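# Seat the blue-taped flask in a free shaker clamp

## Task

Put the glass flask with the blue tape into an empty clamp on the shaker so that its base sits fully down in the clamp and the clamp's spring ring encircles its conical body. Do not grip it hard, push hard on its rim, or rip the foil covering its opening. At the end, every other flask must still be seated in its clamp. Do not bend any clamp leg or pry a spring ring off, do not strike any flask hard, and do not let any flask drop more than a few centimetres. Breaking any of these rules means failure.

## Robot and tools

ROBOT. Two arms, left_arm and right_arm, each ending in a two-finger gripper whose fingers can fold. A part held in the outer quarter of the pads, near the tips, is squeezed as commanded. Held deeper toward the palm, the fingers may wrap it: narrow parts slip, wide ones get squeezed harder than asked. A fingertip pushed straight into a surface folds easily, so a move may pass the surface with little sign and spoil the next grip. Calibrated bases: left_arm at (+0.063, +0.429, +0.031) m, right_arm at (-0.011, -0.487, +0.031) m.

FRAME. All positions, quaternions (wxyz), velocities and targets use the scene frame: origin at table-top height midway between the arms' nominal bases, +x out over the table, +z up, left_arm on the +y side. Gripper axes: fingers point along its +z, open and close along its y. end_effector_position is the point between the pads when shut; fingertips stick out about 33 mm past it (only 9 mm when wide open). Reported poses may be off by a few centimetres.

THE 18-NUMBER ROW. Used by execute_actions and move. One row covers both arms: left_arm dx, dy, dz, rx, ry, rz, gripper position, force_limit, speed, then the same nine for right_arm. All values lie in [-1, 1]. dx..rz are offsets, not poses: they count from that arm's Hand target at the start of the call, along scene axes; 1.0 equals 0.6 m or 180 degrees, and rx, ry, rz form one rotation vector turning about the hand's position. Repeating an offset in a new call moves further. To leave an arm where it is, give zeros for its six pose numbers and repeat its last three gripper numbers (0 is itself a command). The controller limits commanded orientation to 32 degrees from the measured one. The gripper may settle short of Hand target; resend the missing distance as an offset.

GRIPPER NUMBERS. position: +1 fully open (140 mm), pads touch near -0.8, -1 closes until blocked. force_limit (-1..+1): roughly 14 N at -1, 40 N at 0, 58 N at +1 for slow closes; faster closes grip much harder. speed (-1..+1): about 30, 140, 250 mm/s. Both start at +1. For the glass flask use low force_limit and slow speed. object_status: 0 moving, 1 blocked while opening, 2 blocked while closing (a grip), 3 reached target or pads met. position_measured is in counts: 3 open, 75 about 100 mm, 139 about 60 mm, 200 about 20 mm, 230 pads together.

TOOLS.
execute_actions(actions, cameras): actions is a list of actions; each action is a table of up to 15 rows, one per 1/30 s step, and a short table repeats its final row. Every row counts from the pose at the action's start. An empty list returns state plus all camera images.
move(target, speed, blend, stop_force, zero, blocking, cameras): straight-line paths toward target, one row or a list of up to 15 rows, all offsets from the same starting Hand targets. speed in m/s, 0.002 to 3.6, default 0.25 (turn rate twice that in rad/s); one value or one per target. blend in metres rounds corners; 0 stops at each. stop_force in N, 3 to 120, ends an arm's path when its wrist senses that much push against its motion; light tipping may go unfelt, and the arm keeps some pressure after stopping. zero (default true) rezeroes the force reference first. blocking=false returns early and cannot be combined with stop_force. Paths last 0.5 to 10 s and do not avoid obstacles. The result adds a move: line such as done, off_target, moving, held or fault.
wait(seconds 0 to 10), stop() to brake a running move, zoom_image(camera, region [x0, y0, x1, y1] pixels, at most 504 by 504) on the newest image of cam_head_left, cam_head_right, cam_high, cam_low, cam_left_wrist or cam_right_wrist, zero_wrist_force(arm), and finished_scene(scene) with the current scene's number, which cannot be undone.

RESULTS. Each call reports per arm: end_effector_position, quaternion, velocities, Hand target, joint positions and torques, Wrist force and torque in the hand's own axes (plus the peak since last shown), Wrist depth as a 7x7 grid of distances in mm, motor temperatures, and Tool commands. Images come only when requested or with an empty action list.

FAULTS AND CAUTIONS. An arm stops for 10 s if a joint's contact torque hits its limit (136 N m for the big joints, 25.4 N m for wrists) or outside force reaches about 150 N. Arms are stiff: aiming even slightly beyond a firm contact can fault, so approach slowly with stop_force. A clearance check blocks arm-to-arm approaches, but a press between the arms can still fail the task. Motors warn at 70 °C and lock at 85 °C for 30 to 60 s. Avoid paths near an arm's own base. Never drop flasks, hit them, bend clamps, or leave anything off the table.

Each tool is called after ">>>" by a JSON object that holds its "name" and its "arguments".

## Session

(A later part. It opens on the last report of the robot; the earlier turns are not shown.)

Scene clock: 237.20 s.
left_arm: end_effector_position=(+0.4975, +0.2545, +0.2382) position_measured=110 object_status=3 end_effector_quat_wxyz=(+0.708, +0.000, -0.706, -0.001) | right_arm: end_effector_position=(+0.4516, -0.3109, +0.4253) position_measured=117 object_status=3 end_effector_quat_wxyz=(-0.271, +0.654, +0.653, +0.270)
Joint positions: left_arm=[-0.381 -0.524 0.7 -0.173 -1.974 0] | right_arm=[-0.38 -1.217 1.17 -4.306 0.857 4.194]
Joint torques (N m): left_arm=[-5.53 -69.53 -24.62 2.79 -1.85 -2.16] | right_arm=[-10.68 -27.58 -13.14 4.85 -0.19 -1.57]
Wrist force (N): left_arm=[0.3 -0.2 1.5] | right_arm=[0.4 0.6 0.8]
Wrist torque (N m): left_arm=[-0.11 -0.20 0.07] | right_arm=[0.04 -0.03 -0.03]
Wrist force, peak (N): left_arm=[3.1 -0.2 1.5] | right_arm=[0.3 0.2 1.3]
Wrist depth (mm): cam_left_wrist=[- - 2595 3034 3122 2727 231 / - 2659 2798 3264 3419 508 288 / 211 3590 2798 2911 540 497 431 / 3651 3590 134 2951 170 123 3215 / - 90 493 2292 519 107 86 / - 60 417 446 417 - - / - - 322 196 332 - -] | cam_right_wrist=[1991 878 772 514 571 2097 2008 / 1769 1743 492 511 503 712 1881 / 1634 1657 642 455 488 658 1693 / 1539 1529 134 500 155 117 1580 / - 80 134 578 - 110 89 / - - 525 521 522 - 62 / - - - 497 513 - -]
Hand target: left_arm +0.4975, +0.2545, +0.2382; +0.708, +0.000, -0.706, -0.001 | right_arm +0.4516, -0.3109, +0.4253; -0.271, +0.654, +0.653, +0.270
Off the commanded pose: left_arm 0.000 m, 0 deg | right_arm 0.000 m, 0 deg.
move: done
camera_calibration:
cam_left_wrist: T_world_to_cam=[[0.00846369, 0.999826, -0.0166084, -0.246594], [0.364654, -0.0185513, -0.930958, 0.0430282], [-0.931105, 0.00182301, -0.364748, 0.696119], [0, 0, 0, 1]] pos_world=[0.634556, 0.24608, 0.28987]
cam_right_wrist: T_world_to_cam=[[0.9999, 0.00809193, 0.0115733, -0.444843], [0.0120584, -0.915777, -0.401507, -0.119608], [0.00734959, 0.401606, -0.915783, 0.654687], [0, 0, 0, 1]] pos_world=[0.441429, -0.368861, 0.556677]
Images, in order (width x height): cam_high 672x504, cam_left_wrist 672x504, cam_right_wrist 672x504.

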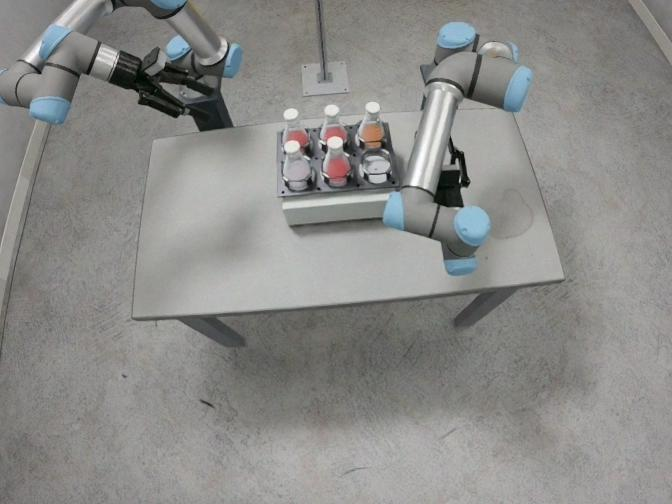

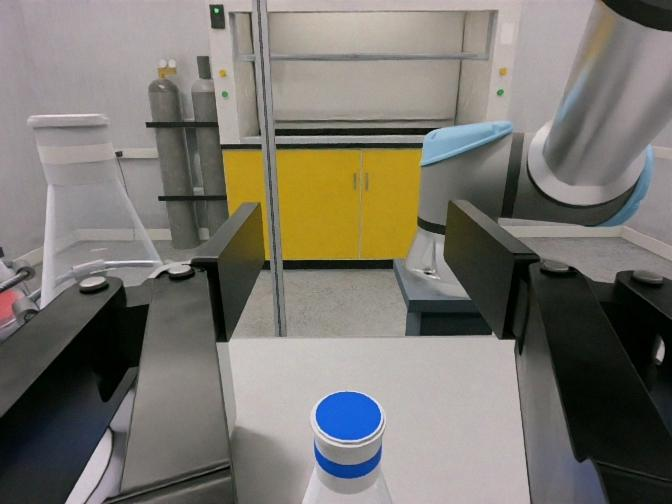

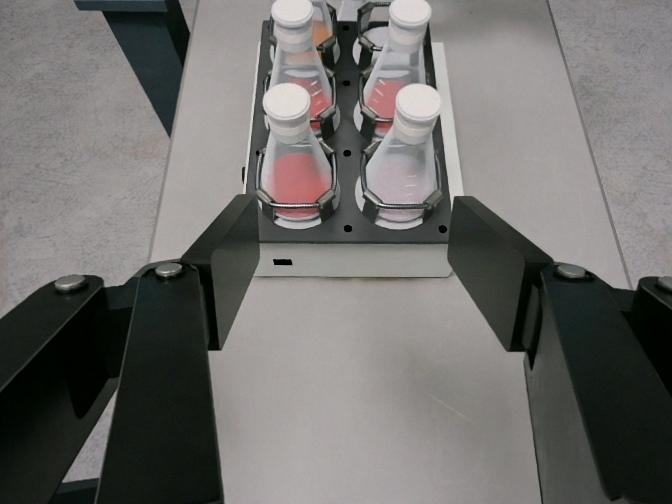

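>>> {"name": "move", "arguments": {"target": [[0.0117,-0.006,0,0,0,0,0.15,1,1,0,0,0,0,0,0,0.1,-1,-1],[0.0117,-0.006,-0.1987,0,0,0,0.15,1,1,0,0,0,0,0,0,0.1,-1,-1]], "speed": [0.1,0.08], "cameras": ["cam_left_wrist"]}}

Scene clock: 242.97 s.
left_arm: end_effector_position=(+0.5045, +0.2509, +0.1189) position_measured=110 object_status=3 end_effector_quat_wxyz=(+0.708, +0.000, -0.706, -0.001) | right_arm: end_effector_position=(+0.4516, -0.3109, +0.4253) position_measured=117 object_status=3 end_effector_quat_wxyz=(-0.271, +0.654, +0.653, +0.270)
Joint positions: left_arm=[-0.382 -0.385 0.738 -0.35 -1.975 0] | right_arm=[-0.38 -1.217 1.17 -4.306 0.857 4.194]
Joint torques (N m): left_arm=[-6.05 -71.59 -26.47 3.89 0.45 0.97] | right_arm=[-10.45 -27.34 -13.5 4.85 -0.2 -1.56]
Wrist force (N): left_arm=[0.4 -0.5 1.6] | right_arm=[0.2 0.4 0.9]
Wrist torque (N m): left_arm=[-0.19 -0.24 0.10] | right_arm=[0.00 0.02 -0.03]
Wrist force, peak (N): left_arm=[2.0 -0.3 1.7] | right_arm=[0.6 0.4 1.2]
Wrist depth (mm): cam_left_wrist=[2727 3651 2505 3034 2992 461 339 / 191 237 2627 3215 523 478 423 / 150 219 2627 2659 529 551 4064 / 155 189 134 160 170 123 478 / - 90 286 323 305 107 86 / - 60 245 226 237 - - / - - 196 188 188 - -] | cam_right_wrist=[1975 868 - 521 619 662 1942 / 1782 1769 - 500 366 701 1795 / 1681 1601 452 460 486 656 1693 / 1539 612 134 504 155 117 1490 / - 80 552 562 - 110 89 / - - 545 537 - - 62 / - - 488 483 499 - -]
Hand target: left_arm +0.5045, +0.2509, +0.1190; +0.708, +0.000, -0.706, -0.001 | right_arm +0.4516, -0.3109, +0.4253; -0.271, +0.654, +0.653, +0.270
Off the commanded pose: left_arm 0.000 m, 0 deg | right_arm 0.000 m, 0 deg.
move: done
camera_calibration:
cam_left_wrist: T_world_to_cam=[[0.00855571, 0.999826, -0.016574, -0.2451], [0.364566, -0.0185526, -0.930993, -0.0705915], [-0.931138, 0.001923, -0.364661, 0.659111], [0, 0, 0, 1]] pos_world=[0.641556, 0.24248, 0.17057]
Images, in order (width x height): cam_left_wrist 672x504.

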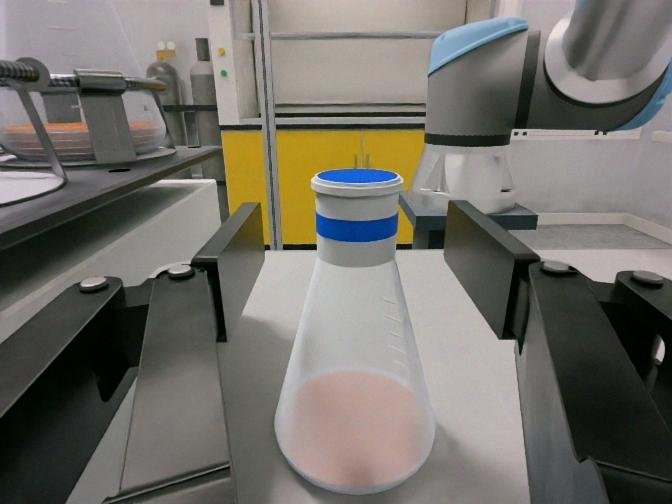

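>>> {"name": "execute_actions", "arguments": {"actions": [[[0,0,0,0,0,0,-1,-0.02,-1,0,0,0,0,0,0,0.1,-1,-1]],[[0,0,0,0,0,0,-1,-0.02,-1,0,0,0,0,0,0,0.1,-1,-1]],[[0,0,0,0,0,0,-1,-0.02,-1,0,0,0,0,0,0,0.1,-1,-1]],[[0,0,0,0,0,0,-1,-0.02,-1,0,0,0,0,0,0,0.1,-1,-1]],[[0,0,0,0,0,0,-1,-0.02,-1,0,0,0,0,0,0,0.1,-1,-1]]]}}

>>> {"name": "move", "arguments": {"target": [0,0,0.35,0,0,0,-1,-0.02,-1,0,0,0,0,0,0,0.1,-1,-1], "speed": 0.12, "cameras": ["cam_left_wrist"]}}

Scene clock: 251.63 s.
left_arm: end_effector_position=(+0.5045, +0.2509, +0.1190) position_measured=179 object_status=2 end_effector_quat_wxyz=(+0.708, +0.000, -0.706, -0.001) | right_arm: end_effector_position=(+0.4516, -0.3109, +0.4253) position_measured=117 object_status=3 end_effector_quat_wxyz=(-0.271, +0.654, +0.653, +0.270)
Joint positions: left_arm=[-0.382 -0.386 0.738 -0.349 -1.975 0] | right_arm=[-0.38 -1.217 1.17 -4.306 0.857 4.194]
Joint torques (N m): left_arm=[3.69 -70.94 -25.35 2.32 -0.35 -1.98] | right_arm=[-10.53 -27.54 -13.79 4.68 -0.12 -1.46]
Wrist force (N): left_arm=[-1.4 -0.2 1.4] | right_arm=[0.2 0.1 1.1]
Wrist torque (N m): left_arm=[-0.12 -0.22 0.10] | right_arm=[-0.05 0.02 -0.03]
Wrist force, peak (N): left_arm=[-1.7 -0.4 1.6] | right_arm=[0.4 0.6 1.2]
Wrist depth (mm): cam_left_wrist=[2992 3168 2727 2992 3077 463 338 / 238 236 2659 3264 525 478 426 / 152 198 2727 164 524 547 - / 155 193 263 155 132 476 474 / - 76 81 325 - 86 321 / - 71 - 226 - - 64 / - - - 181 - - -] | cam_right_wrist=[1959 881 - 525 597 632 1959 / 1795 1730 687 502 509 705 1881 / 1681 1590 460 466 471 - 1623 / 1539 1549 134 506 455 109 1559 / - 80 549 566 568 110 89 / - - 531 540 523 - 62 / - - - 480 493 - -]
Hand target: left_arm +0.5045, +0.2509, +0.1190; +0.708, +0.000, -0.706, -0.001 | right_arm +0.4516, -0.3109, +0.4253; -0.271, +0.654, +0.653, +0.270
Off the commanded pose: left_arm 0.000 m, 0 deg | right_arm 0.000 m, 0 deg.
Step readings (end_effector_position of left_arm | right_arm):
0: (+0.5045, +0.2509, +0.1190) | (+0.4516, -0.3109, +0.4253)
1: (+0.5045, +0.2509, +0.1190) | (+0.4516, -0.3109, +0.4253)
2: (+0.5045, +0.2509, +0.1190) | (+0.4516, -0.3109, +0.4253)
4: (+0.5045, +0.2509, +0.1190) | (+0.4516, -0.3109, +0.4253)
8: (+0.5045, +0.2509, +0.1190) | (+0.4516, -0.3109, +0.4253)
15: (+0.5045, +0.2509, +0.1190) | (+0.4516, -0.3109, +0.4253)
16: (+0.5045, +0.2509, +0.1190) | (+0.4516, -0.3109, +0.4253)
17: (+0.5045, +0.2509, +0.1190) | (+0.4516, -0.3109, +0.4253)
19: (+0.5045, +0.2509, +0.1190) | (+0.4516, -0.3109, +0.4253)
23: (+0.5045, +0.2509, +0.1190) | (+0.4516, -0.3109, +0.4253)
30: (+0.5045, +0.2509, +0.1190) | (+0.4516, -0.3109, +0.4253)
31: (+0.5045, +0.2509, +0.1190) | (+0.4516, -0.3109, +0.4253)
32: (+0.5045, +0.2509, +0.1190) | (+0.4516, -0.3109, +0.4253)
34: (+0.5045, +0.2509, +0.1190) | (+0.4516, -0.3109, +0.4253)
38: (+0.5045, +0.2509, +0.1190) | (+0.4516, -0.3109, +0.4253)
45: (+0.5045, +0.2509, +0.1190) | (+0.4516, -0.3109, +0.4253)
46: (+0.5045, +0.2509, +0.1190) | (+0.4516, -0.3109, +0.4253)
47: (+0.5045, +0.2509, +0.1190) | (+0.4516, -0.3109, +0.4253)
49: (+0.5045, +0.2509, +0.1190) | (+0.4516, -0.3109, +0.4253)
53: (+0.5045, +0.2509, +0.1190) | (+0.4516, -0.3109, +0.4253)
60: (+0.5045, +0.2509, +0.1190) | (+0.4516, -0.3109, +0.4253)
61: (+0.5045, +0.2509, +0.1190) | (+0.4516, -0.3109, +0.4253)
62: (+0.5045, +0.2509, +0.1190) | (+0.4516, -0.3109, +0.4253)
64: (+0.5045, +0.2509, +0.1190) | (+0.4516, -0.3109, +0.4253)
68: (+0.5045, +0.2509, +0.1190) | (+0.4516, -0.3109, +0.4253)
75: (+0.5045, +0.2509, +0.1190) | (+0.4516, -0.3109, +0.4253)

Scene clock: 253.53 s.
left_arm: end_effector_position=(+0.5040, +0.2510, +0.3009) position_measured=179 object_status=2 end_effector_quat_wxyz=(+0.708, +0.000, -0.706, -0.001) | right_arm: end_effector_position=(+0.4516, -0.3109, +0.4253) position_measured=117 object_status=3 end_effector_quat_wxyz=(-0.271, +0.654, +0.653, +0.270)
Joint positions: left_arm=[-0.382 -0.518 0.529 -0.008 -1.975 0] | right_arm=[-0.38 -1.217 1.17 -4.306 0.857 4.194]
Joint torques (N m): left_arm=[5.79 -56.94 -13.18 0.67 -1.08 -2.19] | right_arm=[-11.37 -28.04 -13.39 4.78 -0.29 -1.48]
Wrist force (N): left_arm=[-1.5 -0.5 1.7] | right_arm=[0.3 0.4 1.1]
Wrist torque (N m): left_arm=[-0.19 -0.19 0.12] | right_arm=[0.01 -0.01 -0.03]
Wrist force, peak (N): left_arm=[8.6 0.0 1.9] | right_arm=[0.6 0.6 1.3]
Wrist depth (mm): cam_left_wrist=[- 3651 79 93 126 146 140 / - 3264 2951 3168 2762 174 169 / 3651 3366 2911 165 564 519 289 / 3264 243 - 155 145 478 2951 / 2951 76 81 2267 - 86 2341 / - 71 - 226 - - 64 / - - - 188 - - -] | cam_right_wrist=[1927 868 - 528 416 2257 1959 / 1837 1795 495 507 555 - 1881 / 1634 1669 466 457 481 - 1646 / 1580 627 134 535 156 117 1529 / - 80 117 552 - 110 89 / - - - 527 528 - 62 / - - - 524 496 - -]
Hand target: left_arm +0.5041, +0.2510, +0.3009; +0.708, +0.000, -0.706, -0.001 (not the last commanded pose) | right_arm +0.4516, -0.3109, +0.4253; -0.271, +0.654, +0.653, +0.270
Off the commanded pose: left_arm 0.028 m, 0 deg | right_arm 0.000 m, 0 deg.
move: held (left_arm; a check stopped the path); limits=held
pose unreachable (left arm): on one or more control steps of this call, first in action 0 (counted from 0), this arm could not follow its commanded pose, so it was not sent that pose on those steps. It may still have moved: this result reports where it is.
cause: moving toward the commanded pose would bring two parts of the arm too close to each other (its gripper and another part of the arm, with joints 4 (wrist 1) to 6 (wrist 3) between them, 4 mm apart when it was first held).
camera_calibration:
cam_left_wrist: T_world_to_cam=[[0.00815677, 0.999829, -0.0166172, -0.24191], [0.365161, -0.0184483, -0.930761, 0.0985094], [-0.930909, 0.00152405, -0.365249, 0.725265], [0, 0, 0, 1]] pos_world=[0.641156, 0.242581, 0.352571]
Images, in order (width x height): cam_left_wrist 672x504.

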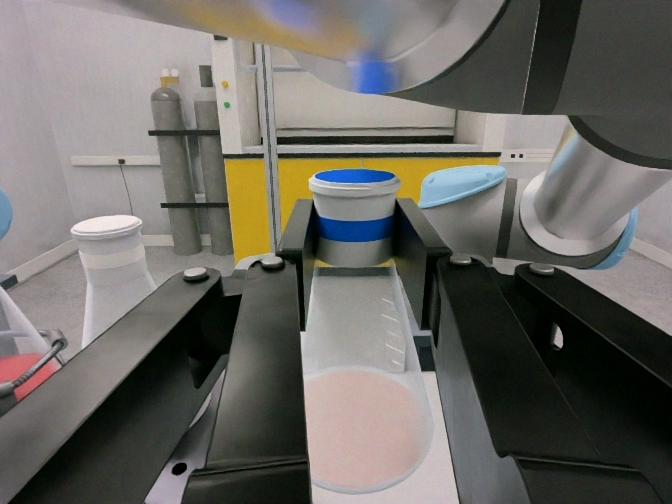

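>>> {"name": "move", "arguments": {"target": [[0,0,-0.28,0,0,0,-1,-0.02,-1,0,0,0,0,0,0,0.1,-1,-1],[0,0,-0.305,0,0,0,-1,-0.02,-1,0,0,0,0,0,0,0.1,-1,-1]], "speed": [0.12,0.03], "stop_force": 10}}

>>> {"name": "execute_actions", "arguments": {"actions": [[[0,0,0,0,0,0,0.15,-1,-1,0,0,0,0,0,0,0.1,-1,-1]],[[0,0,0,0,0,0,0.15,-1,-1,0,0,0,0,0,0,0.1,-1,-1]],[[0,0,0,0,0,0,0.15,-1,-1,0,0,0,0,0,0,0.1,-1,-1]],[[0,0,0,0,0,0,0.15,-1,-1,0,0,0,0,0,0,0.1,-1,-1]]]}}

>>> {"name": "move", "arguments": {"target": [-0.001,0,0.01,0,-0.083,0,0.15,-1,-1,0,0,0,0,0,0,0.1,-1,-1], "speed": 0.1, "cameras": ["cam_left_wrist"]}}

Scene clock: 264.87 s.
left_arm: end_effector_position=(+0.5040, +0.2510, +0.1189) position_measured=179 object_status=2 end_effector_quat_wxyz=(+0.708, +0.000, -0.706, -0.001) | right_arm: end_effector_position=(+0.4516, -0.3109, +0.4253) position_measured=117 object_status=3 end_effector_quat_wxyz=(-0.271, +0.654, +0.653, +0.270)
Joint positions: left_arm=[-0.382 -0.387 0.742 -0.351 -1.975 0] | right_arm=[-0.38 -1.217 1.17 -4.306 0.857 4.194]
Joint torques (N m): left_arm=[-3.96 -73.73 -26.7 4.5 -1.77 -1.93] | right_arm=[-10.68 -27.9 -13.7 4.63 -0.21 -1.44]
Wrist force (N): left_arm=[-1.5 -0.2 1.4] | right_arm=[0.3 0.2 0.9]
Wrist torque (N m): left_arm=[-0.12 -0.20 0.12] | right_arm=[-0.04 0.00 -0.03]
Wrist force, peak (N): left_arm=[20.7 1.8 -1.6] | right_arm=[0.3 0.4 1.3]
Wrist depth (mm): cam_left_wrist=[- 3077 2476 2992 3122 466 339 / 189 234 2798 3122 525 478 433 / 151 201 2798 164 527 3366 3590 / 155 191 263 155 132 476 479 / - 76 81 304 - 86 321 / - 71 - 226 - - 64 / - - - 181 - - -] | cam_right_wrist=[1975 884 592 544 592 653 2008 / 1823 1755 487 491 539 725 1837 / 1669 1657 639 464 471 658 1623 / 1569 1539 134 544 155 108 1509 / - 80 545 572 - 110 89 / - - 523 529 - - 62 / - - 531 498 - - -]
Hand target: left_arm +0.5040, +0.2510, +0.1189; +0.708, +0.000, -0.706, -0.001 (not the last commanded pose) | right_arm +0.4516, -0.3109, +0.4253; -0.271, +0.654, +0.653, +0.270
Off the commanded pose: left_arm 0.001 m, 0 deg | right_arm 0.000 m, 0 deg.
move: contact (left_arm); path passed 1 of 2 targets

Scene clock: 267.07 s.
left_arm: end_effector_position=(+0.5040, +0.2510, +0.1189) position_measured=110 object_status=3 end_effector_quat_wxyz=(+0.708, +0.000, -0.706, -0.001) | right_arm: end_effector_position=(+0.4516, -0.3109, +0.4253) position_measured=117 object_status=3 end_effector_quat_wxyz=(-0.271, +0.654, +0.653, +0.270)
Joint positions: left_arm=[-0.382 -0.387 0.742 -0.351 -1.975 0] | right_arm=[-0.38 -1.217 1.17 -4.306 0.857 4.194]
Joint torques (N m): left_arm=[-2.6 -62.39 -23.69 0.44 -1.38 -1.38] | right_arm=[-10.55 -27.7 -13.49 4.63 -0.26 -1.41]
Wrist force (N): left_arm=[0.1 -0.3 1.5] | right_arm=[0.4 0.6 1.0]
Wrist torque (N m): left_arm=[-0.14 -0.18 0.12] | right_arm=[0.04 -0.02 -0.02]
Wrist force, peak (N): left_arm=[-1.5 -0.3 1.4] | right_arm=[0.4 0.4 1.1]
Wrist depth (mm): cam_left_wrist=[3531 - 2659 3264 2992 462 339 / 188 236 2727 3264 522 477 427 / 152 201 2762 2727 527 522 3917 / 155 188 134 159 169 118 3314 / - 90 288 325 324 107 86 / - 60 245 227 238 - - / - - 196 188 189 - -] | cam_right_wrist=[1942 856 769 534 550 752 1959 / 1795 1755 - 509 354 - 1851 / 1681 1669 472 462 487 656 1669 / 1559 1549 134 511 457 117 1559 / - 80 107 570 588 110 89 / - - - - - - 62 / - - - - - - -]
Hand target: left_arm +0.5040, +0.2510, +0.1189; +0.708, +0.000, -0.706, -0.001 | right_arm +0.4516, -0.3109, +0.4253; -0.271, +0.654, +0.653, +0.270
Off the commanded pose: left_arm 0.000 m, 0 deg | right_arm 0.000 m, 0 deg.
Step readings (end_effector_position of left_arm | right_arm):
0: (+0.5040, +0.2510, +0.1189) | (+0.4516, -0.3109, +0.4253)
1: (+0.5040, +0.2510, +0.1189) | (+0.4516, -0.3109, +0.4253)
2: (+0.5040, +0.2510, +0.1189) | (+0.4516, -0.3109, +0.4253)
4: (+0.5040, +0.2510, +0.1190) | (+0.4516, -0.3109, +0.4253)
8: (+0.5040, +0.2510, +0.1190) | (+0.4516, -0.3109, +0.4253)
15: (+0.5040, +0.2510, +0.1190) | (+0.4516, -0.3109, +0.4253)
16: (+0.5040, +0.2510, +0.1190) | (+0.4516, -0.3109, +0.4253)
17: (+0.5040, +0.2510, +0.1190) | (+0.4516, -0.3109, +0.4253)
19: (+0.5040, +0.2510, +0.1190) | (+0.4516, -0.3109, +0.4253)
23: (+0.5040, +0.2510, +0.1190) | (+0.4516, -0.3109, +0.4253)
30: (+0.5040, +0.2510, +0.1190) | (+0.4516, -0.3109, +0.4253)
31: (+0.5040, +0.2510, +0.1190) | (+0.4516, -0.3109, +0.4253)
32: (+0.5040, +0.2510, +0.1190) | (+0.4516, -0.3109, +0.4253)
34: (+0.5040, +0.2510, +0.1190) | (+0.4516, -0.3109, +0.4253)
38: (+0.5040, +0.2510, +0.1190) | (+0.4516, -0.3109, +0.4253)
45: (+0.5040, +0.2510, +0.1189) | (+0.4516, -0.3109, +0.4253)
46: (+0.5040, +0.2510, +0.1189) | (+0.4516, -0.3109, +0.4253)
47: (+0.5040, +0.2510, +0.1189) | (+0.4516, -0.3109, +0.4253)
49: (+0.5040, +0.2510, +0.1189) | (+0.4516, -0.3109, +0.4253)
53: (+0.5040, +0.2510, +0.1189) | (+0.4516, -0.3109, +0.4253)
60: (+0.5040, +0.2510, +0.1189) | (+0.4516, -0.3109, +0.4253)

Scene clock: 268.73 s.
left_arm: end_effector_position=(+0.5034, +0.2511, +0.1250) position_measured=110 object_status=3 end_effector_quat_wxyz=(-0.610, +0.000, +0.792, +0.001) | right_arm: end_effector_position=(+0.4516, -0.3109, +0.4253) position_measured=117 object_status=3 end_effector_quat_wxyz=(-0.271, +0.654, +0.653, +0.270)
Joint positions: left_arm=[-0.388 -0.592 0.93 -0.619 -1.966 -0.112] | right_arm=[-0.38 -1.217 1.17 -4.306 0.857 4.194]
Joint torques (N m): left_arm=[-2.28 -50.72 -27.7 3.42 -0.95 1.82] | right_arm=[-11.47 -27.68 -13.51 4.62 -0.16 -1.38]
Wrist force (N): left_arm=[0.4 -0.1 1.3] | right_arm=[0.3 0.3 1.1]
Wrist torque (N m): left_arm=[-0.05 -0.17 0.13] | right_arm=[-0.01 0.01 -0.03]
Wrist force, peak (N): left_arm=[-0.3 -0.3 1.6] | right_arm=[0.2 0.2 1.3]
Wrist depth (mm): cam_left_wrist=[215 2798 2476 2505 512 433 403 / 177 212 2693 2762 510 513 4064 / 156 203 453 156 501 541 2505 / 131 176 150 165 326 123 377 / - 90 265 288 274 107 86 / - 60 239 224 231 - - / - - - 202 203 - -] | cam_right_wrist=[1911 929 - 523 410 - 1975 / 1782 1743 507 507 369 703 1866 / 1646 1681 470 458 476 649 1730 / 1559 1559 134 502 155 117 1490 / - 80 551 550 - 110 89 / - - - 522 529 - 62 / - - 495 - 500 - -]
Hand target: left_arm +0.5034, +0.2510, +0.1249; -0.610, +0.000, +0.792, +0.001 | right_arm +0.4516, -0.3109, +0.4253; -0.271, +0.654, +0.653, +0.270
Off the commanded pose: left_arm 0.000 m, 0 deg | right_arm 0.000 m, 0 deg.
move: done
camera_calibration:
cam_left_wrist: T_world_to_cam=[[0.0123462, 0.99983, -0.0137001, -0.247345], [0.592534, -0.0183519, -0.805336, -0.195161], [-0.805451, 0.00182505, -0.59266, 0.625537], [0, 0, 0, 1]] pos_world=[0.622533, 0.24258, 0.210172]
Images, in order (width x height): cam_left_wrist 672x504.

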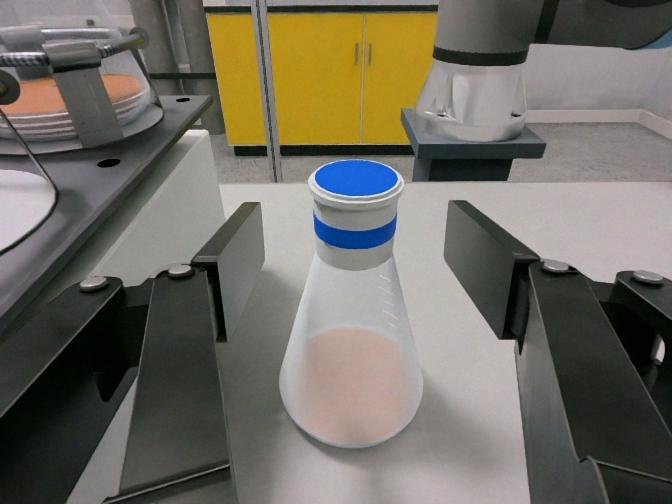

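>>> {"name": "execute_actions", "arguments": {"actions": [[[0,0,0,0,0,0,-1,-0.02,-1,0,0,0,0,0,0,0.1,-1,-1]],[[0,0,0,0,0,0,-1,-0.02,-1,0,0,0,0,0,0,0.1,-1,-1]],[[0,0,0,0,0,0,-1,-0.02,-1,0,0,0,0,0,0,0.1,-1,-1]],[[0,0,0,0,0,0,-1,-0.02,-1,0,0,0,0,0,0,0.1,-1,-1]],[[0,0,0,0,0,0,-1,-0.02,-1,0,0,0,0,0,0,0.1,-1,-1]]]}}

>>> {"name": "move", "arguments": {"target": [[0,0,0.37,0,0,0,-1,-0.02,-1,0,0,0,0,0,0,0.1,-1,-1],[0.065,-0.246,0.37,0,0,0,-1,-0.02,-1,0,0,0,0,0,0,0.1,-1,-1]], "speed": 0.12, "cameras": ["cam_left_wrist","cam_high","cam_right_wrist"]}}

Scene clock: 275.00 s.
left_arm: end_effector_position=(+0.5034, +0.2510, +0.1249) position_measured=179 object_status=2 end_effector_quat_wxyz=(-0.610, +0.000, +0.792, +0.001) | right_arm: end_effector_position=(+0.4516, -0.3109, +0.4253) position_measured=117 object_status=3 end_effector_quat_wxyz=(-0.271, +0.654, +0.653, +0.270)
Joint positions: left_arm=[-0.387 -0.592 0.93 -0.619 -1.966 -0.112] | right_arm=[-0.38 -1.217 1.17 -4.306 0.857 4.194]
Joint torques (N m): left_arm=[5.53 -51.62 -26.52 2.73 -1.58 2.02] | right_arm=[-10.8 -28.9 -13.55 4.62 -0.18 -1.38]
Wrist force (N): left_arm=[2.6 0.7 0.3] | right_arm=[0.2 0.5 0.9]
Wrist torque (N m): left_arm=[-0.02 -0.22 0.12] | right_arm=[0.02 0.01 -0.03]
Wrist force, peak (N): left_arm=[3.1 0.5 0.1] | right_arm=[0.5 0.4 1.3]
Wrist depth (mm): cam_left_wrist=[220 3034 2476 2476 519 436 394 / 177 213 2659 2727 507 500 3651 / 157 202 452 155 455 501 2564 / 147 189 293 156 146 360 358 / - 76 81 286 - 86 297 / - 71 - 225 - - 64 / - - - 203 - - -] | cam_right_wrist=[2025 894 - 520 542 798 2025 / 1837 1743 529 495 363 687 1823 / 1601 1634 501 461 483 683 1646 / 1569 620 134 501 155 109 1569 / - 80 544 567 - 110 89 / - - 525 531 - - 62 / - - - 498 496 - -]
Hand target: left_arm +0.5034, +0.2510, +0.1249; -0.610, +0.000, +0.792, +0.001 | right_arm +0.4516, -0.3109, +0.4253; -0.271, +0.654, +0.653, +0.270
Off the commanded pose: left_arm 0.000 m, 0 deg | right_arm 0.000 m, 0 deg.
Step readings (end_effector_position of left_arm | right_arm):
0: (+0.5034, +0.2510, +0.1249) | (+0.4516, -0.3109, +0.4253)
1: (+0.5034, +0.2510, +0.1249) | (+0.4516, -0.3109, +0.4253)
2: (+0.5034, +0.2510, +0.1249) | (+0.4516, -0.3109, +0.4253)
4: (+0.5034, +0.2510, +0.1249) | (+0.4516, -0.3109, +0.4253)
8: (+0.5034, +0.2510, +0.1249) | (+0.4516, -0.3109, +0.4253)
15: (+0.5034, +0.2510, +0.1249) | (+0.4516, -0.3109, +0.4253)
16: (+0.5034, +0.2510, +0.1249) | (+0.4516, -0.3109, +0.4253)
17: (+0.5034, +0.2510, +0.1249) | (+0.4516, -0.3109, +0.4253)
19: (+0.5034, +0.2510, +0.1249) | (+0.4516, -0.3109, +0.4253)
23: (+0.5034, +0.2510, +0.1249) | (+0.4516, -0.3109, +0.4253)
30: (+0.5034, +0.2510, +0.1249) | (+0.4516, -0.3109, +0.4253)
31: (+0.5034, +0.2510, +0.1249) | (+0.4516, -0.3109, +0.4253)
32: (+0.5034, +0.2510, +0.1249) | (+0.4516, -0.3109, +0.4253)
34: (+0.5034, +0.2510, +0.1249) | (+0.4516, -0.3109, +0.4253)
38: (+0.5034, +0.2510, +0.1249) | (+0.4516, -0.3109, +0.4253)
45: (+0.5034, +0.2510, +0.1249) | (+0.4516, -0.3109, +0.4253)
46: (+0.5034, +0.2510, +0.1249) | (+0.4516, -0.3109, +0.4253)
47: (+0.5034, +0.2510, +0.1249) | (+0.4516, -0.3109, +0.4253)
49: (+0.5034, +0.2510, +0.1249) | (+0.4516, -0.3109, +0.4253)
53: (+0.5034, +0.2510, +0.1249) | (+0.4516, -0.3109, +0.4253)
60: (+0.5034, +0.2510, +0.1249) | (+0.4516, -0.3109, +0.4253)
61: (+0.5034, +0.2510, +0.1249) | (+0.4516, -0.3109, +0.4253)
62: (+0.5034, +0.2510, +0.1249) | (+0.4516, -0.3109, +0.4253)
64: (+0.5034, +0.2510, +0.1249) | (+0.4516, -0.3109, +0.4253)
68: (+0.5034, +0.2510, +0.1249) | (+0.4516, -0.3109, +0.4253)
75: (+0.5034, +0.2510, +0.1249) | (+0.4516, -0.3109, +0.4253)

Scene clock: 277.60 s.
left_arm: end_effector_position=(+0.5080, +0.2302, +0.3465) position_measured=179 object_status=2 end_effector_quat_wxyz=(-0.610, +0.000, +0.793, +0.000) | right_arm: end_effector_position=(+0.4516, -0.3109, +0.4253) position_measured=117 object_status=3 end_effector_quat_wxyz=(-0.271, +0.654, +0.653, +0.270)
Joint positions: left_arm=[-0.41 -0.606 0.383 -0.062 -1.989 -0.119] | right_arm=[-0.38 -1.217 1.17 -4.306 0.857 4.194]
Joint torques (N m): left_arm=[5.74 -69.67 -15.43 -0.22 0.96 -0.97] | right_arm=[-10.68 -28.47 -13.62 4.62 -0.24 -1.36]
Wrist force (N): left_arm=[-1.2 -0.3 1.8] | right_arm=[0.5 0.3 1.0]
Wrist torque (N m): left_arm=[-0.11 -0.19 0.25] | right_arm=[-0.02 -0.03 -0.03]
Wrist force, peak (N): left_arm=[-3.1 -8.4 1.1] | right_arm=[0.2 0.7 1.1]
Wrist depth (mm): cam_left_wrist=[- 3077 2564 2505 138 154 147 / - 3366 2693 2727 2659 523 206 / 2872 3168 2992 155 579 527 450 / 2448 271 2420 156 145 645 2316 / - 76 81 260 - 86 1810 / - 71 - 224 - - 64 / - - - 410 - - -] | cam_right_wrist=[1896 878 757 515 417 - 1975 / 1795 1769 679 506 544 - 1809 / 1669 1681 455 451 473 - 1657 / 1529 1490 134 542 467 116 1519 / - 80 117 559 567 110 89 / - - - - 541 - 62 / - - 491 494 499 - -]
Hand target: left_arm +0.5081, +0.2302, +0.3465; -0.610, +0.000, +0.793, +0.000 (not the last commanded pose) | right_arm +0.4516, -0.3109, +0.4253; -0.271, +0.654, +0.653, +0.270
Off the commanded pose: left_arm 0.131 m, 0 deg | right_arm 0.000 m, 0 deg.
move: held (left_arm; a check stopped the path); path passed 1 of 2 targets; limits=held
pose unreachable (left arm): on one or more control steps of this call, first in action 0 (counted from 0), this arm could not follow its commanded pose, so it was not sent that pose on those steps. It may still have moved: this result reports where it is.
cause: moving toward the commanded pose would bring two parts of the arm too close to each other (its gripper and another part of the arm, with joints 4 (wrist 1) to 6 (wrist 3) between them, 4 mm apart when it was first held).
camera_calibration:
cam_left_wrist: T_world_to_cam=[[0.0110541, 0.999837, -0.0142592, -0.222619], [0.593652, -0.018037, -0.804519, -0.0207044], [-0.804646, 0.000428238, -0.593755, 0.760931], [0, 0, 0, 1]] pos_world=[0.627032, 0.221883, 0.431975]
cam_right_wrist: T_world_to_cam=[[0.9999, 0.00809193, 0.0115733, -0.444843], [0.0120584, -0.915777, -0.401507, -0.119608], [0.00734959, 0.401606, -0.915783, 0.654687], [0, 0, 0, 1]] pos_world=[0.441429, -0.368861, 0.556677]
Images, in order (width x height): cam_high 672x504, cam_left_wrist 672x504, cam_right_wrist 672x504.

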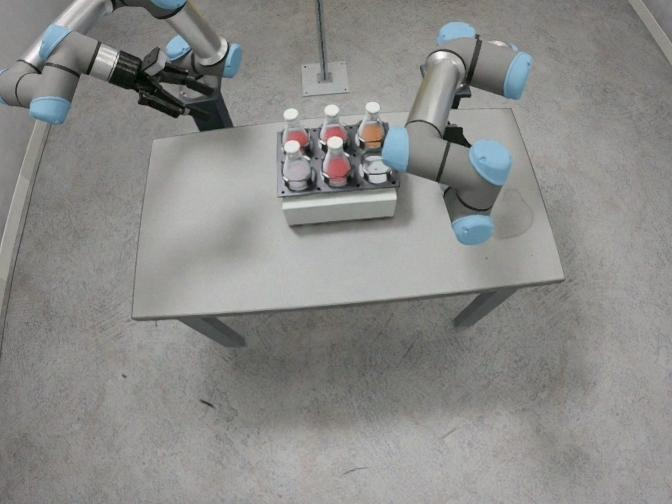

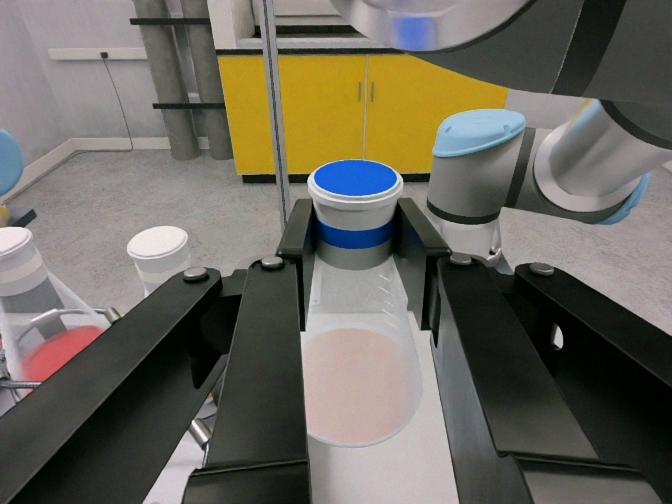

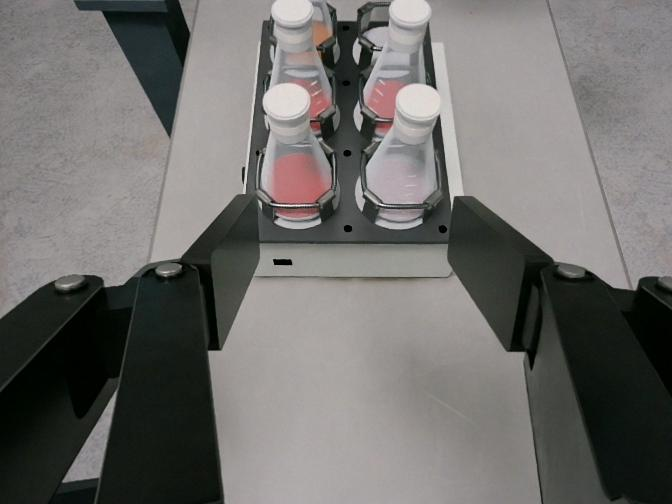

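>>> {"name": "move", "arguments": {"target": [[0,0,-0.04,0,0,0,-1,-0.02,-1,0,0,0,0,0,0,0.1,-1,-1],[0.0575,-0.2117,-0.04,0,0,0,-1,-0.02,-1,0,0,0,0,0,0,0.1,-1,-1]], "speed": 0.1, "cameras": ["cam_left_wrist"]}}

Scene clock: 284.47 s.
left_arm: end_effector_position=(+0.5139, +0.2059, +0.3223) position_measured=179 object_status=2 end_effector_quat_wxyz=(-0.609, -0.001, +0.793, +0.000) | right_arm: end_effector_position=(+0.4516, -0.3109, +0.4253) position_measured=117 object_status=3 end_effector_quat_wxyz=(-0.271, +0.654, +0.653, +0.270)
Joint positions: left_arm=[-0.435 -0.565 0.366 -0.091 -2.014 -0.128] | right_arm=[-0.38 -1.217 1.17 -4.306 0.857 4.194]
Joint torques (N m): left_arm=[3.96 -71.15 -14.48 -0.3 1.38 -1.38] | right_arm=[-11.1 -28.5 -14.23 4.49 -0.16 -1.4]
Wrist force (N): left_arm=[-1.4 0.0 1.8] | right_arm=[0.3 0.3 1.0]
Wrist torque (N m): left_arm=[-0.06 -0.14 0.26] | right_arm=[-0.03 0.00 -0.03]
Wrist force, peak (N): left_arm=[-3.0 -6.5 1.1] | right_arm=[0.2 0.6 1.3]
Wrist depth (mm): cam_left_wrist=[4142 3034 2534 2627 174 163 155 / - 3077 2798 2693 2505 522 290 / 3474 3264 2992 156 634 541 467 / 883 2052 259 154 145 630 2244 / - 76 81 257 - 86 552 / - 71 - 223 - - 64 / - - - 391 - - -] | cam_right_wrist=[1942 894 785 511 556 782 2097 / 1769 1769 - 492 542 727 1823 / 1681 1634 443 454 476 642 1669 / 1549 1519 134 503 458 118 627 / - 80 117 - 559 110 89 / - - 524 519 527 - 62 / - - 507 490 507 - -]
Hand target: left_arm +0.5139, +0.2059, +0.3223; -0.609, -0.001, +0.793, +0.000 (not the last commanded pose) | right_arm +0.4516, -0.3109, +0.4253; -0.271, +0.654, +0.653, +0.270
Off the commanded pose: left_arm 0.107 m, 0 deg | right_arm 0.000 m, 0 deg.
move: held (left_arm; a check stopped the path); path passed 1 of 2 targets; limits=held
pose unreachable (left arm): on one or more control steps of this call, first in action 0 (counted from 0), this arm could not follow its commanded pose, so it was not sent that pose on those steps. It may still have moved: this result reports where it is.
cause: moving toward the commanded pose would bring two parts of the arm too close to each other (its gripper and another part of the arm, with joints 4 (wrist 1) to 6 (wrist 3) between them, 4 mm apart when it was first held).
camera_calibration:
cam_left_wrist: T_world_to_cam=[[0.00978834, 0.999844, -0.0146815, -0.197962], [0.59488, -0.017624, -0.803621, -0.0451934], [-0.803755, -0.00086764, -0.59496, 0.751485], [0, 0, 0, 1]] pos_world=[0.632832, 0.197787, 0.407879]
Images, in order (width x height): cam_left_wrist 672x504.

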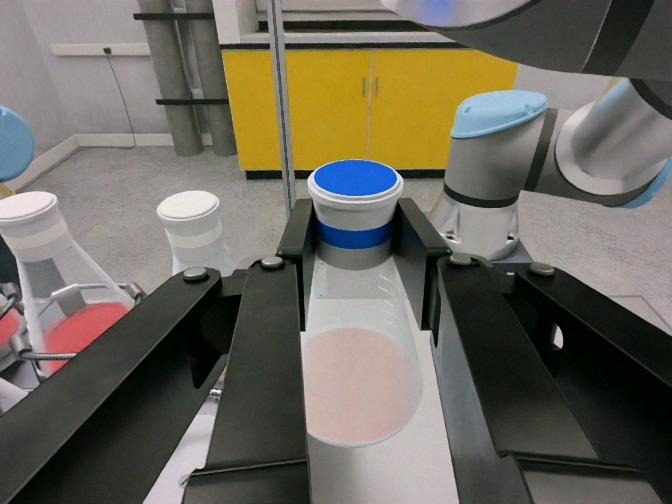

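>>> {"name": "move", "arguments": {"target": [[0,0,0,0,0,-0.139,-1,-0.02,-1,0,0,0,0,0,0,0.1,-1,-1],[0.03,-0.16,0.01,0,0,-0.139,-1,-0.02,-1,0,0,0,0,0,0,0.1,-1,-1]], "speed": 0.1, "cameras": ["cam_left_wrist"]}}

Scene clock: 291.40 s.
left_arm: end_effector_position=(+0.5300, +0.1108, +0.3271) position_measured=179 object_status=2 end_effector_quat_wxyz=(-0.434, +0.122, +0.892, -0.001) | right_arm: end_effector_position=(+0.4516, -0.3109, +0.4253) position_measured=117 object_status=3 end_effector_quat_wxyz=(-0.271, +0.654, +0.653, +0.270)
Joint positions: left_arm=[-0.605 -0.53 0.035 -0.24 -1.952 -0.185] | right_arm=[-0.38 -1.217 1.17 -4.306 0.857 4.194]
Joint torques (N m): left_arm=[7.07 -53.88 -26.15 1.69 -2.35 -2.24] | right_arm=[-10.42 -28.55 -14.01 4.42 -0.31 -1.3]
Wrist force (N): left_arm=[-0.9 0.3 1.8] | right_arm=[0.2 0.2 0.8]
Wrist torque (N m): left_arm=[0.01 -0.04 0.22] | right_arm=[-0.04 0.04 -0.03]
Wrist force, peak (N): left_arm=[-14.1 -3.6 -2.3] | right_arm=[0.4 0.3 1.3]
Wrist depth (mm): cam_left_wrist=[2762 2627 2505 2341 2176 581 2071 / 2341 2221 2198 2071 1958 1941 1737 / 2032 261 1857 239 565 545 532 / 366 361 355 156 145 500 477 / - 76 81 320 - 86 434 / - 71 - 226 - - 64 / - - - 292 - - -] | cam_right_wrist=[1975 881 769 521 552 2174 2043 / 1809 1769 529 504 364 - 1866 / 1657 1634 440 466 478 656 1730 / 1519 614 134 501 155 116 1529 / - 80 117 - 556 110 89 / - - 524 523 528 - 62 / - - 483 496 496 - -]
Hand target: left_arm +0.5319, +0.1099, +0.3283; -0.595, +0.171, +0.774, +0.132 | right_arm +0.4516, -0.3109, +0.4253; -0.271, +0.654, +0.653, +0.270
Off the commanded pose: left_arm 0.002 m, 28 deg | right_arm 0.000 m, 0 deg.
elbow stopped short (left arm): the move would have taken joint 3 (elbow) straighter than the controller allows.
move: off_target (left_arm)
camera_calibration:
cam_left_wrist: T_world_to_cam=[[0.233305, 0.965213, -0.118036, -0.183792], [0.831876, -0.26097, -0.489773, -0.253843], [-0.503539, 0.0160752, -0.863823, 0.694217], [0, 0, 0, 1]] pos_world=[0.60361, 0.0999929, 0.453661]
Images, in order (width x height): cam_left_wrist 672x504.

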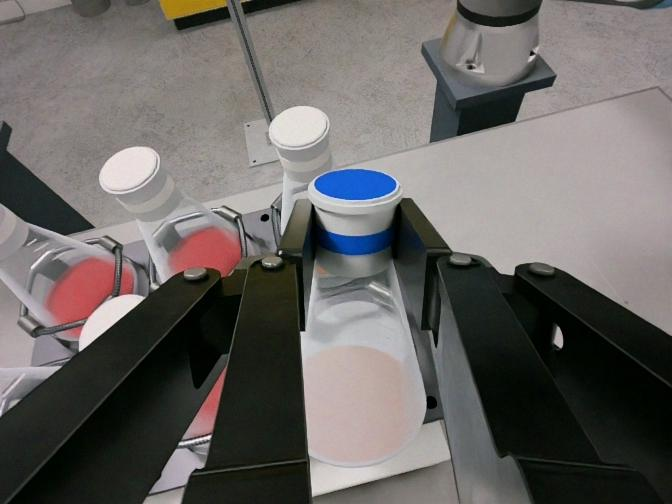

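>>> {"name": "move", "arguments": {"target": [[-0.03,0.16,-0.005,0,0,0.139,-1,-0.02,-1,0,0,0,0,0,0,0.1,-1,-1],[-0.0475,0.235,-0.02,0,0,0.139,-1,-0.02,-1,0,0,0,0,0,0,0.1,-1,-1],[-0.0475,0.235,-0.31,0,0,0.139,-1,-0.02,-1,0,0,0,0,0,0,0.1,-1,-1]], "speed": [0.1,0.1,0.12]}}

>>> {"name": "move", "arguments": {"target": [0,0,-0.04,0,0,0,-1,-0.02,-1,0,0,0,0,0,0,0.1,-1,-1], "speed": 0.03, "stop_force": 8, "cameras": ["cam_left_wrist"]}}

Scene clock: 302.97 s.
left_arm: end_effector_position=(+0.5034, +0.2509, +0.1423) position_measured=179 object_status=2 end_effector_quat_wxyz=(-0.609, -0.001, +0.793, +0.000) | right_arm: end_effector_position=(+0.4516, -0.3109, +0.4253) position_measured=117 object_status=3 end_effector_quat_wxyz=(-0.271, +0.654, +0.653, +0.270)
Joint positions: left_arm=[-0.387 -0.61 0.918 -0.591 -1.968 -0.113] | right_arm=[-0.38 -1.217 1.17 -4.306 0.857 4.194]
Joint torques (N m): left_arm=[0.56 -67.44 -27.56 2.8 -2.14 -2.04] | right_arm=[-11.1 -28.72 -13.72 4.36 -0.22 -1.23]
Wrist force (N): left_arm=[-1.2 0.1 1.7] | right_arm=[0.4 0.5 1.0]
Wrist torque (N m): left_arm=[-0.03 -0.18 0.13] | right_arm=[0.01 -0.02 -0.03]
Wrist force, peak (N): left_arm=[-3.6 -0.1 2.4] | right_arm=[0.3 0.6 1.2]
Wrist depth (mm): cam_left_wrist=[3168 2762 2505 2393 2292 433 392 / 197 238 2659 2627 522 528 5984 / 186 196 2505 2798 490 512 2659 / 146 189 292 156 145 386 387 / - 76 81 298 - 86 309 / - 71 - 227 - - 64 / - - - 208 - - -] | cam_right_wrist=[1975 878 - 521 566 2279 1959 / 1769 1823 668 493 552 - 1782 / 1623 1693 460 456 487 - 1730 / 1590 617 134 540 455 109 1559 / - 80 542 554 572 110 89 / - - 524 - 519 - 62 / - - 495 493 - - -]
Hand target: left_arm +0.5034, +0.2509, +0.1423; -0.609, -0.001, +0.793, +0.000 | right_arm +0.4516, -0.3109, +0.4253; -0.271, +0.654, +0.653, +0.270
Off the commanded pose: left_arm 0.000 m, 0 deg | right_arm 0.000 m, 0 deg.
move: done

Scene clock: 304.40 s.
left_arm: end_effector_position=(+0.5034, +0.2509, +0.1295) position_measured=179 object_status=2 end_effector_quat_wxyz=(-0.609, -0.001, +0.793, +0.000) | right_arm: end_effector_position=(+0.4516, -0.3109, +0.4253) position_measured=117 object_status=3 end_effector_quat_wxyz=(-0.271, +0.654, +0.653, +0.270)
Joint positions: left_arm=[-0.387 -0.599 0.929 -0.614 -1.968 -0.113] | right_arm=[-0.38 -1.217 1.17 -4.306 0.857 4.194]
Joint torques (N m): left_arm=[1.62 -68.28 -28.4 3.69 -1.63 -1.52] | right_arm=[-10.67 -29.29 -13.8 4.35 -0.29 -1.22]
Wrist force (N): left_arm=[-1.5 0.0 1.5] | right_arm=[0.3 0.5 1.0]
Wrist torque (N m): left_arm=[-0.04 -0.11 0.14] | right_arm=[0.02 0.01 -0.03]
Wrist force, peak (N): left_arm=[15.1 0.1 -4.3] | right_arm=[0.4 0.5 1.1]
Wrist depth (mm): cam_left_wrist=[3264 2911 2367 2448 2316 441 405 / 178 214 2627 2727 515 512 2798 / 167 193 465 161 536 550 2693 / 132 188 291 155 145 341 364 / - 76 81 280 - 86 289 / - 71 - 226 - - 64 / - - - 202 - - -] | cam_right_wrist=[2008 812 - 531 411 - 1991 / 1866 1782 360 504 545 752 1866 / 1657 1623 451 464 475 - 1634 / 1539 1539 134 545 458 109 1580 / - 80 109 605 - 110 89 / - - - 481 529 - 62 / - - 488 - 495 - -]
Hand target: left_arm +0.5034, +0.2509, +0.1295; -0.609, -0.001, +0.793, +0.000 (not the last commanded pose) | right_arm +0.4516, -0.3109, +0.4253; -0.271, +0.654, +0.653, +0.270
Off the commanded pose: left_arm 0.011 m, 0 deg | right_arm 0.000 m, 0 deg.
move: contact (left_arm)
camera_calibration:
cam_left_wrist: T_world_to_cam=[[0.00970737, 0.999844, -0.0147402, -0.245719], [0.594882, -0.017623, -0.80362, -0.193011], [-0.803755, -0.000967634, -0.59496, 0.62846], [0, 0, 0, 1]] pos_world=[0.622332, 0.242887, 0.215179]
Images, in order (width x height): cam_left_wrist 672x504.

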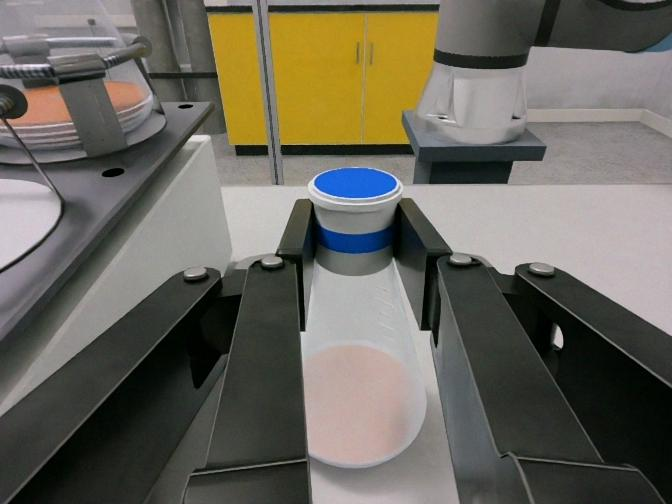

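>>> {"name": "move", "arguments": {"target": [0,0,-0.006,0,0,0,-1,-0.02,-1,0,0,0,0,0,0,0.1,-1,-1], "speed": 0.02, "stop_force": 12}}

>>> {"name": "execute_actions", "arguments": {"actions": [[[0,0,0,0,0,0,0.15,-1,-1,0,0,0,0,0,0,0.1,-1,-1]],[[0,0,0,0,0,0,0.15,-1,-1,0,0,0,0,0,0,0.1,-1,-1]],[[0,0,0,0,0,0,0.15,-1,-1,0,0,0,0,0,0,0.1,-1,-1]],[[0,0,0,0,0,0,0.15,-1,-1,0,0,0,0,0,0,0.1,-1,-1]]]}}

>>> {"name": "move", "arguments": {"target": [-0.008,0,0.0125,0,-0.128,0,0.15,-1,-1,0,0,0,0,0,0,0.1,-1,-1], "speed": 0.1, "cameras": ["cam_left_wrist"]}}

Scene clock: 310.93 s.
left_arm: end_effector_position=(+0.5035, +0.2509, +0.1286) position_measured=179 object_status=2 end_effector_quat_wxyz=(-0.609, -0.001, +0.793, +0.000) | right_arm: end_effector_position=(+0.4516, -0.3109, +0.4253) position_measured=117 object_status=3 end_effector_quat_wxyz=(-0.271, +0.654, +0.653, +0.270)
Joint positions: left_arm=[-0.387 -0.598 0.93 -0.616 -1.968 -0.113] | right_arm=[-0.38 -1.217 1.17 -4.306 0.857 4.194]
Joint torques (N m): left_arm=[-1.93 -65.12 -27 0.79 -1.01 -1.55] | right_arm=[-11.23 -29.07 -14.18 4.27 -0.12 -1.2]
Wrist force (N): left_arm=[9.2 0.2 -1.9] | right_arm=[0.4 0.3 0.9]
Wrist torque (N m): left_arm=[-0.10 -0.22 0.11] | right_arm=[-0.03 -0.03 -0.03]
Wrist force, peak (N): left_arm=[19.0 -0.1 -5.6] | right_arm=[0.4 0.3 1.3]
Wrist depth (mm): cam_left_wrist=[223 2872 2448 2448 2292 436 403 / 179 212 2798 2693 517 503 2564 / 166 192 464 161 509 541 2627 / 132 188 291 155 145 363 364 / - 76 81 280 - 86 290 / - 71 - 226 - - 64 / - - - 200 - - -] | cam_right_wrist=[2008 881 - 535 748 793 2043 / 1795 1795 - 511 559 697 1782 / 1612 1681 473 465 469 640 1755 / 1580 617 134 507 458 108 1549 / - 80 547 563 - 110 89 / - - 536 545 531 - 62 / - - 493 489 486 - -]
Hand target: left_arm +0.5035, +0.2509, +0.1286; -0.609, -0.001, +0.793, +0.000 (not the last commanded pose) | right_arm +0.4516, -0.3109, +0.4253; -0.271, +0.654, +0.653, +0.270
Off the commanded pose: left_arm 0.003 m, 0 deg | right_arm 0.000 m, 0 deg.
move: contact (left_arm)

Scene clock: 313.13 s.
left_arm: end_effector_position=(+0.5035, +0.2509, +0.1286) position_measured=110 object_status=3 end_effector_quat_wxyz=(-0.609, -0.001, +0.793, +0.000) | right_arm: end_effector_position=(+0.4516, -0.3109, +0.4253) position_measured=117 object_status=3 end_effector_quat_wxyz=(-0.271, +0.654, +0.653, +0.270)
Joint positions: left_arm=[-0.387 -0.598 0.93 -0.616 -1.968 -0.113] | right_arm=[-0.38 -1.217 1.17 -4.306 0.857 4.194]
Joint torques (N m): left_arm=[-0.82 -65.93 -26.44 1.28 0.29 -1.35] | right_arm=[-10.93 -29.11 -14.2 4.23 -0.24 -1.17]
Wrist force (N): left_arm=[0.2 0.0 1.0] | right_arm=[0.3 0.3 1.0]
Wrist torque (N m): left_arm=[-0.05 -0.12 0.14] | right_arm=[-0.02 -0.01 -0.03]
Wrist force, peak (N): left_arm=[9.4 0.5 -2.1] | right_arm=[0.3 0.5 1.2]
Wrist depth (mm): cam_left_wrist=[2951 2992 2420 2420 531 434 400 / 179 212 2834 2564 508 493 2992 / 166 191 462 2727 540 537 2627 / 131 176 150 146 170 123 380 / - 90 272 280 291 107 86 / - 60 243 228 235 - - / - - 212 201 207 - -] | cam_right_wrist=[1896 898 774 539 410 - 1975 / 1795 1782 521 504 510 - 1837 / 1693 1693 451 461 484 - 1634 / 1539 620 134 535 155 117 1559 / - 80 546 546 566 110 89 / - - - 522 525 - 62 / - - 500 489 499 - -]
Hand target: left_arm +0.5035, +0.2509, +0.1286; -0.609, -0.001, +0.793, +0.000 | right_arm +0.4516, -0.3109, +0.4253; -0.271, +0.654, +0.653, +0.270
Off the commanded pose: left_arm 0.000 m, 0 deg | right_arm 0.000 m, 0 deg.
Step readings (end_effector_position of left_arm | right_arm):
0: (+0.5035, +0.2509, +0.1286) | (+0.4516, -0.3109, +0.4253)
1: (+0.5035, +0.2509, +0.1286) | (+0.4516, -0.3109, +0.4253)
2: (+0.5035, +0.2509, +0.1286) | (+0.4516, -0.3109, +0.4253)
4: (+0.5035, +0.2509, +0.1286) | (+0.4516, -0.3109, +0.4253)
8: (+0.5035, +0.2509, +0.1286) | (+0.4516, -0.3109, +0.4253)
15: (+0.5035, +0.2509, +0.1286) | (+0.4516, -0.3109, +0.4253)
16: (+0.5035, +0.2509, +0.1286) | (+0.4516, -0.3109, +0.4253)
17: (+0.5035, +0.2509, +0.1286) | (+0.4516, -0.3109, +0.4253)
19: (+0.5035, +0.2509, +0.1286) | (+0.4516, -0.3109, +0.4253)
23: (+0.5035, +0.2509, +0.1286) | (+0.4516, -0.3109, +0.4253)
30: (+0.5035, +0.2509, +0.1286) | (+0.4516, -0.3109, +0.4253)
31: (+0.5035, +0.2509, +0.1286) | (+0.4516, -0.3109, +0.4253)
32: (+0.5035, +0.2509, +0.1286) | (+0.4516, -0.3109, +0.4253)
34: (+0.5035, +0.2509, +0.1286) | (+0.4516, -0.3109, +0.4253)
38: (+0.5035, +0.2509, +0.1286) | (+0.4516, -0.3109, +0.4253)
45: (+0.5035, +0.2509, +0.1286) | (+0.4516, -0.3109, +0.4253)
46: (+0.5035, +0.2509, +0.1286) | (+0.4516, -0.3109, +0.4253)
47: (+0.5035, +0.2509, +0.1286) | (+0.4516, -0.3109, +0.4253)
49: (+0.5035, +0.2509, +0.1286) | (+0.4516, -0.3109, +0.4253)
53: (+0.5035, +0.2509, +0.1286) | (+0.4516, -0.3109, +0.4253)
60: (+0.5035, +0.2509, +0.1286) | (+0.4516, -0.3109, +0.4253)

Scene clock: 315.50 s.
left_arm: end_effector_position=(+0.4986, +0.2509, +0.1361) position_measured=110 object_status=3 end_effector_quat_wxyz=(-0.438, -0.001, +0.899, +0.000) | right_arm: end_effector_position=(+0.4516, -0.3109, +0.4253) position_measured=117 object_status=3 end_effector_quat_wxyz=(-0.271, +0.654, +0.653, +0.270)
Joint positions: left_arm=[-0.422 -0.927 1.265 -1.052 -1.918 -0.287] | right_arm=[-0.38 -1.217 1.17 -4.306 0.857 4.194]
Joint torques (N m): left_arm=[4.85 -41.68 -29.78 1.56 -2.27 2.49] | right_arm=[-10.7 -29.19 -14.43 4.21 -0.2 -1.19]
Wrist force (N): left_arm=[0.2 0.3 1.0] | right_arm=[0.1 0.3 0.9]
Wrist torque (N m): left_arm=[0.06 -0.05 0.13] | right_arm=[-0.01 0.04 -0.03]
Wrist force, peak (N): left_arm=[0.4 0.0 1.7] | right_arm=[0.3 0.1 1.3]
Wrist depth (mm): cam_left_wrist=[172 208 2071 2032 496 494 2112 / 164 187 393 392 391 389 375 / 156 188 335 342 341 341 337 / 139 169 129 144 151 123 311 / - 90 264 257 269 107 86 / - 60 250 245 247 - - / - - 229 229 228 - -] | cam_right_wrist=[1959 884 - 531 536 782 2025 / 1809 1755 582 501 352 - 1866 / 1657 1634 504 459 487 - 1634 / 1549 617 134 551 464 108 1519 / - 80 108 550 - 110 89 / - - - 528 524 - 62 / - - 498 496 476 - -]
Hand target: left_arm +0.4987, +0.2509, +0.1361; -0.438, -0.001, +0.899, +0.000 | right_arm +0.4516, -0.3109, +0.4253; -0.271, +0.654, +0.653, +0.270
Off the commanded pose: left_arm 0.000 m, 0 deg | right_arm 0.000 m, 0 deg.
move: done
camera_calibration:
cam_left_wrist: T_world_to_cam=[[0.0148922, 0.999843, -0.00964404, -0.248783], [0.861996, -0.0177255, -0.506606, -0.358482], [-0.506697, -0.00076864, -0.862124, 0.516746], [0, 0, 0, 1]] pos_world=[0.574549, 0.242786, 0.261491]
Images, in order (width x height): cam_left_wrist 672x504.

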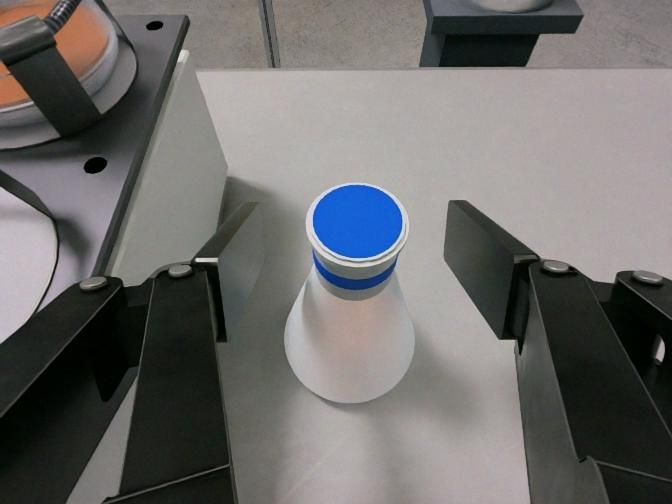

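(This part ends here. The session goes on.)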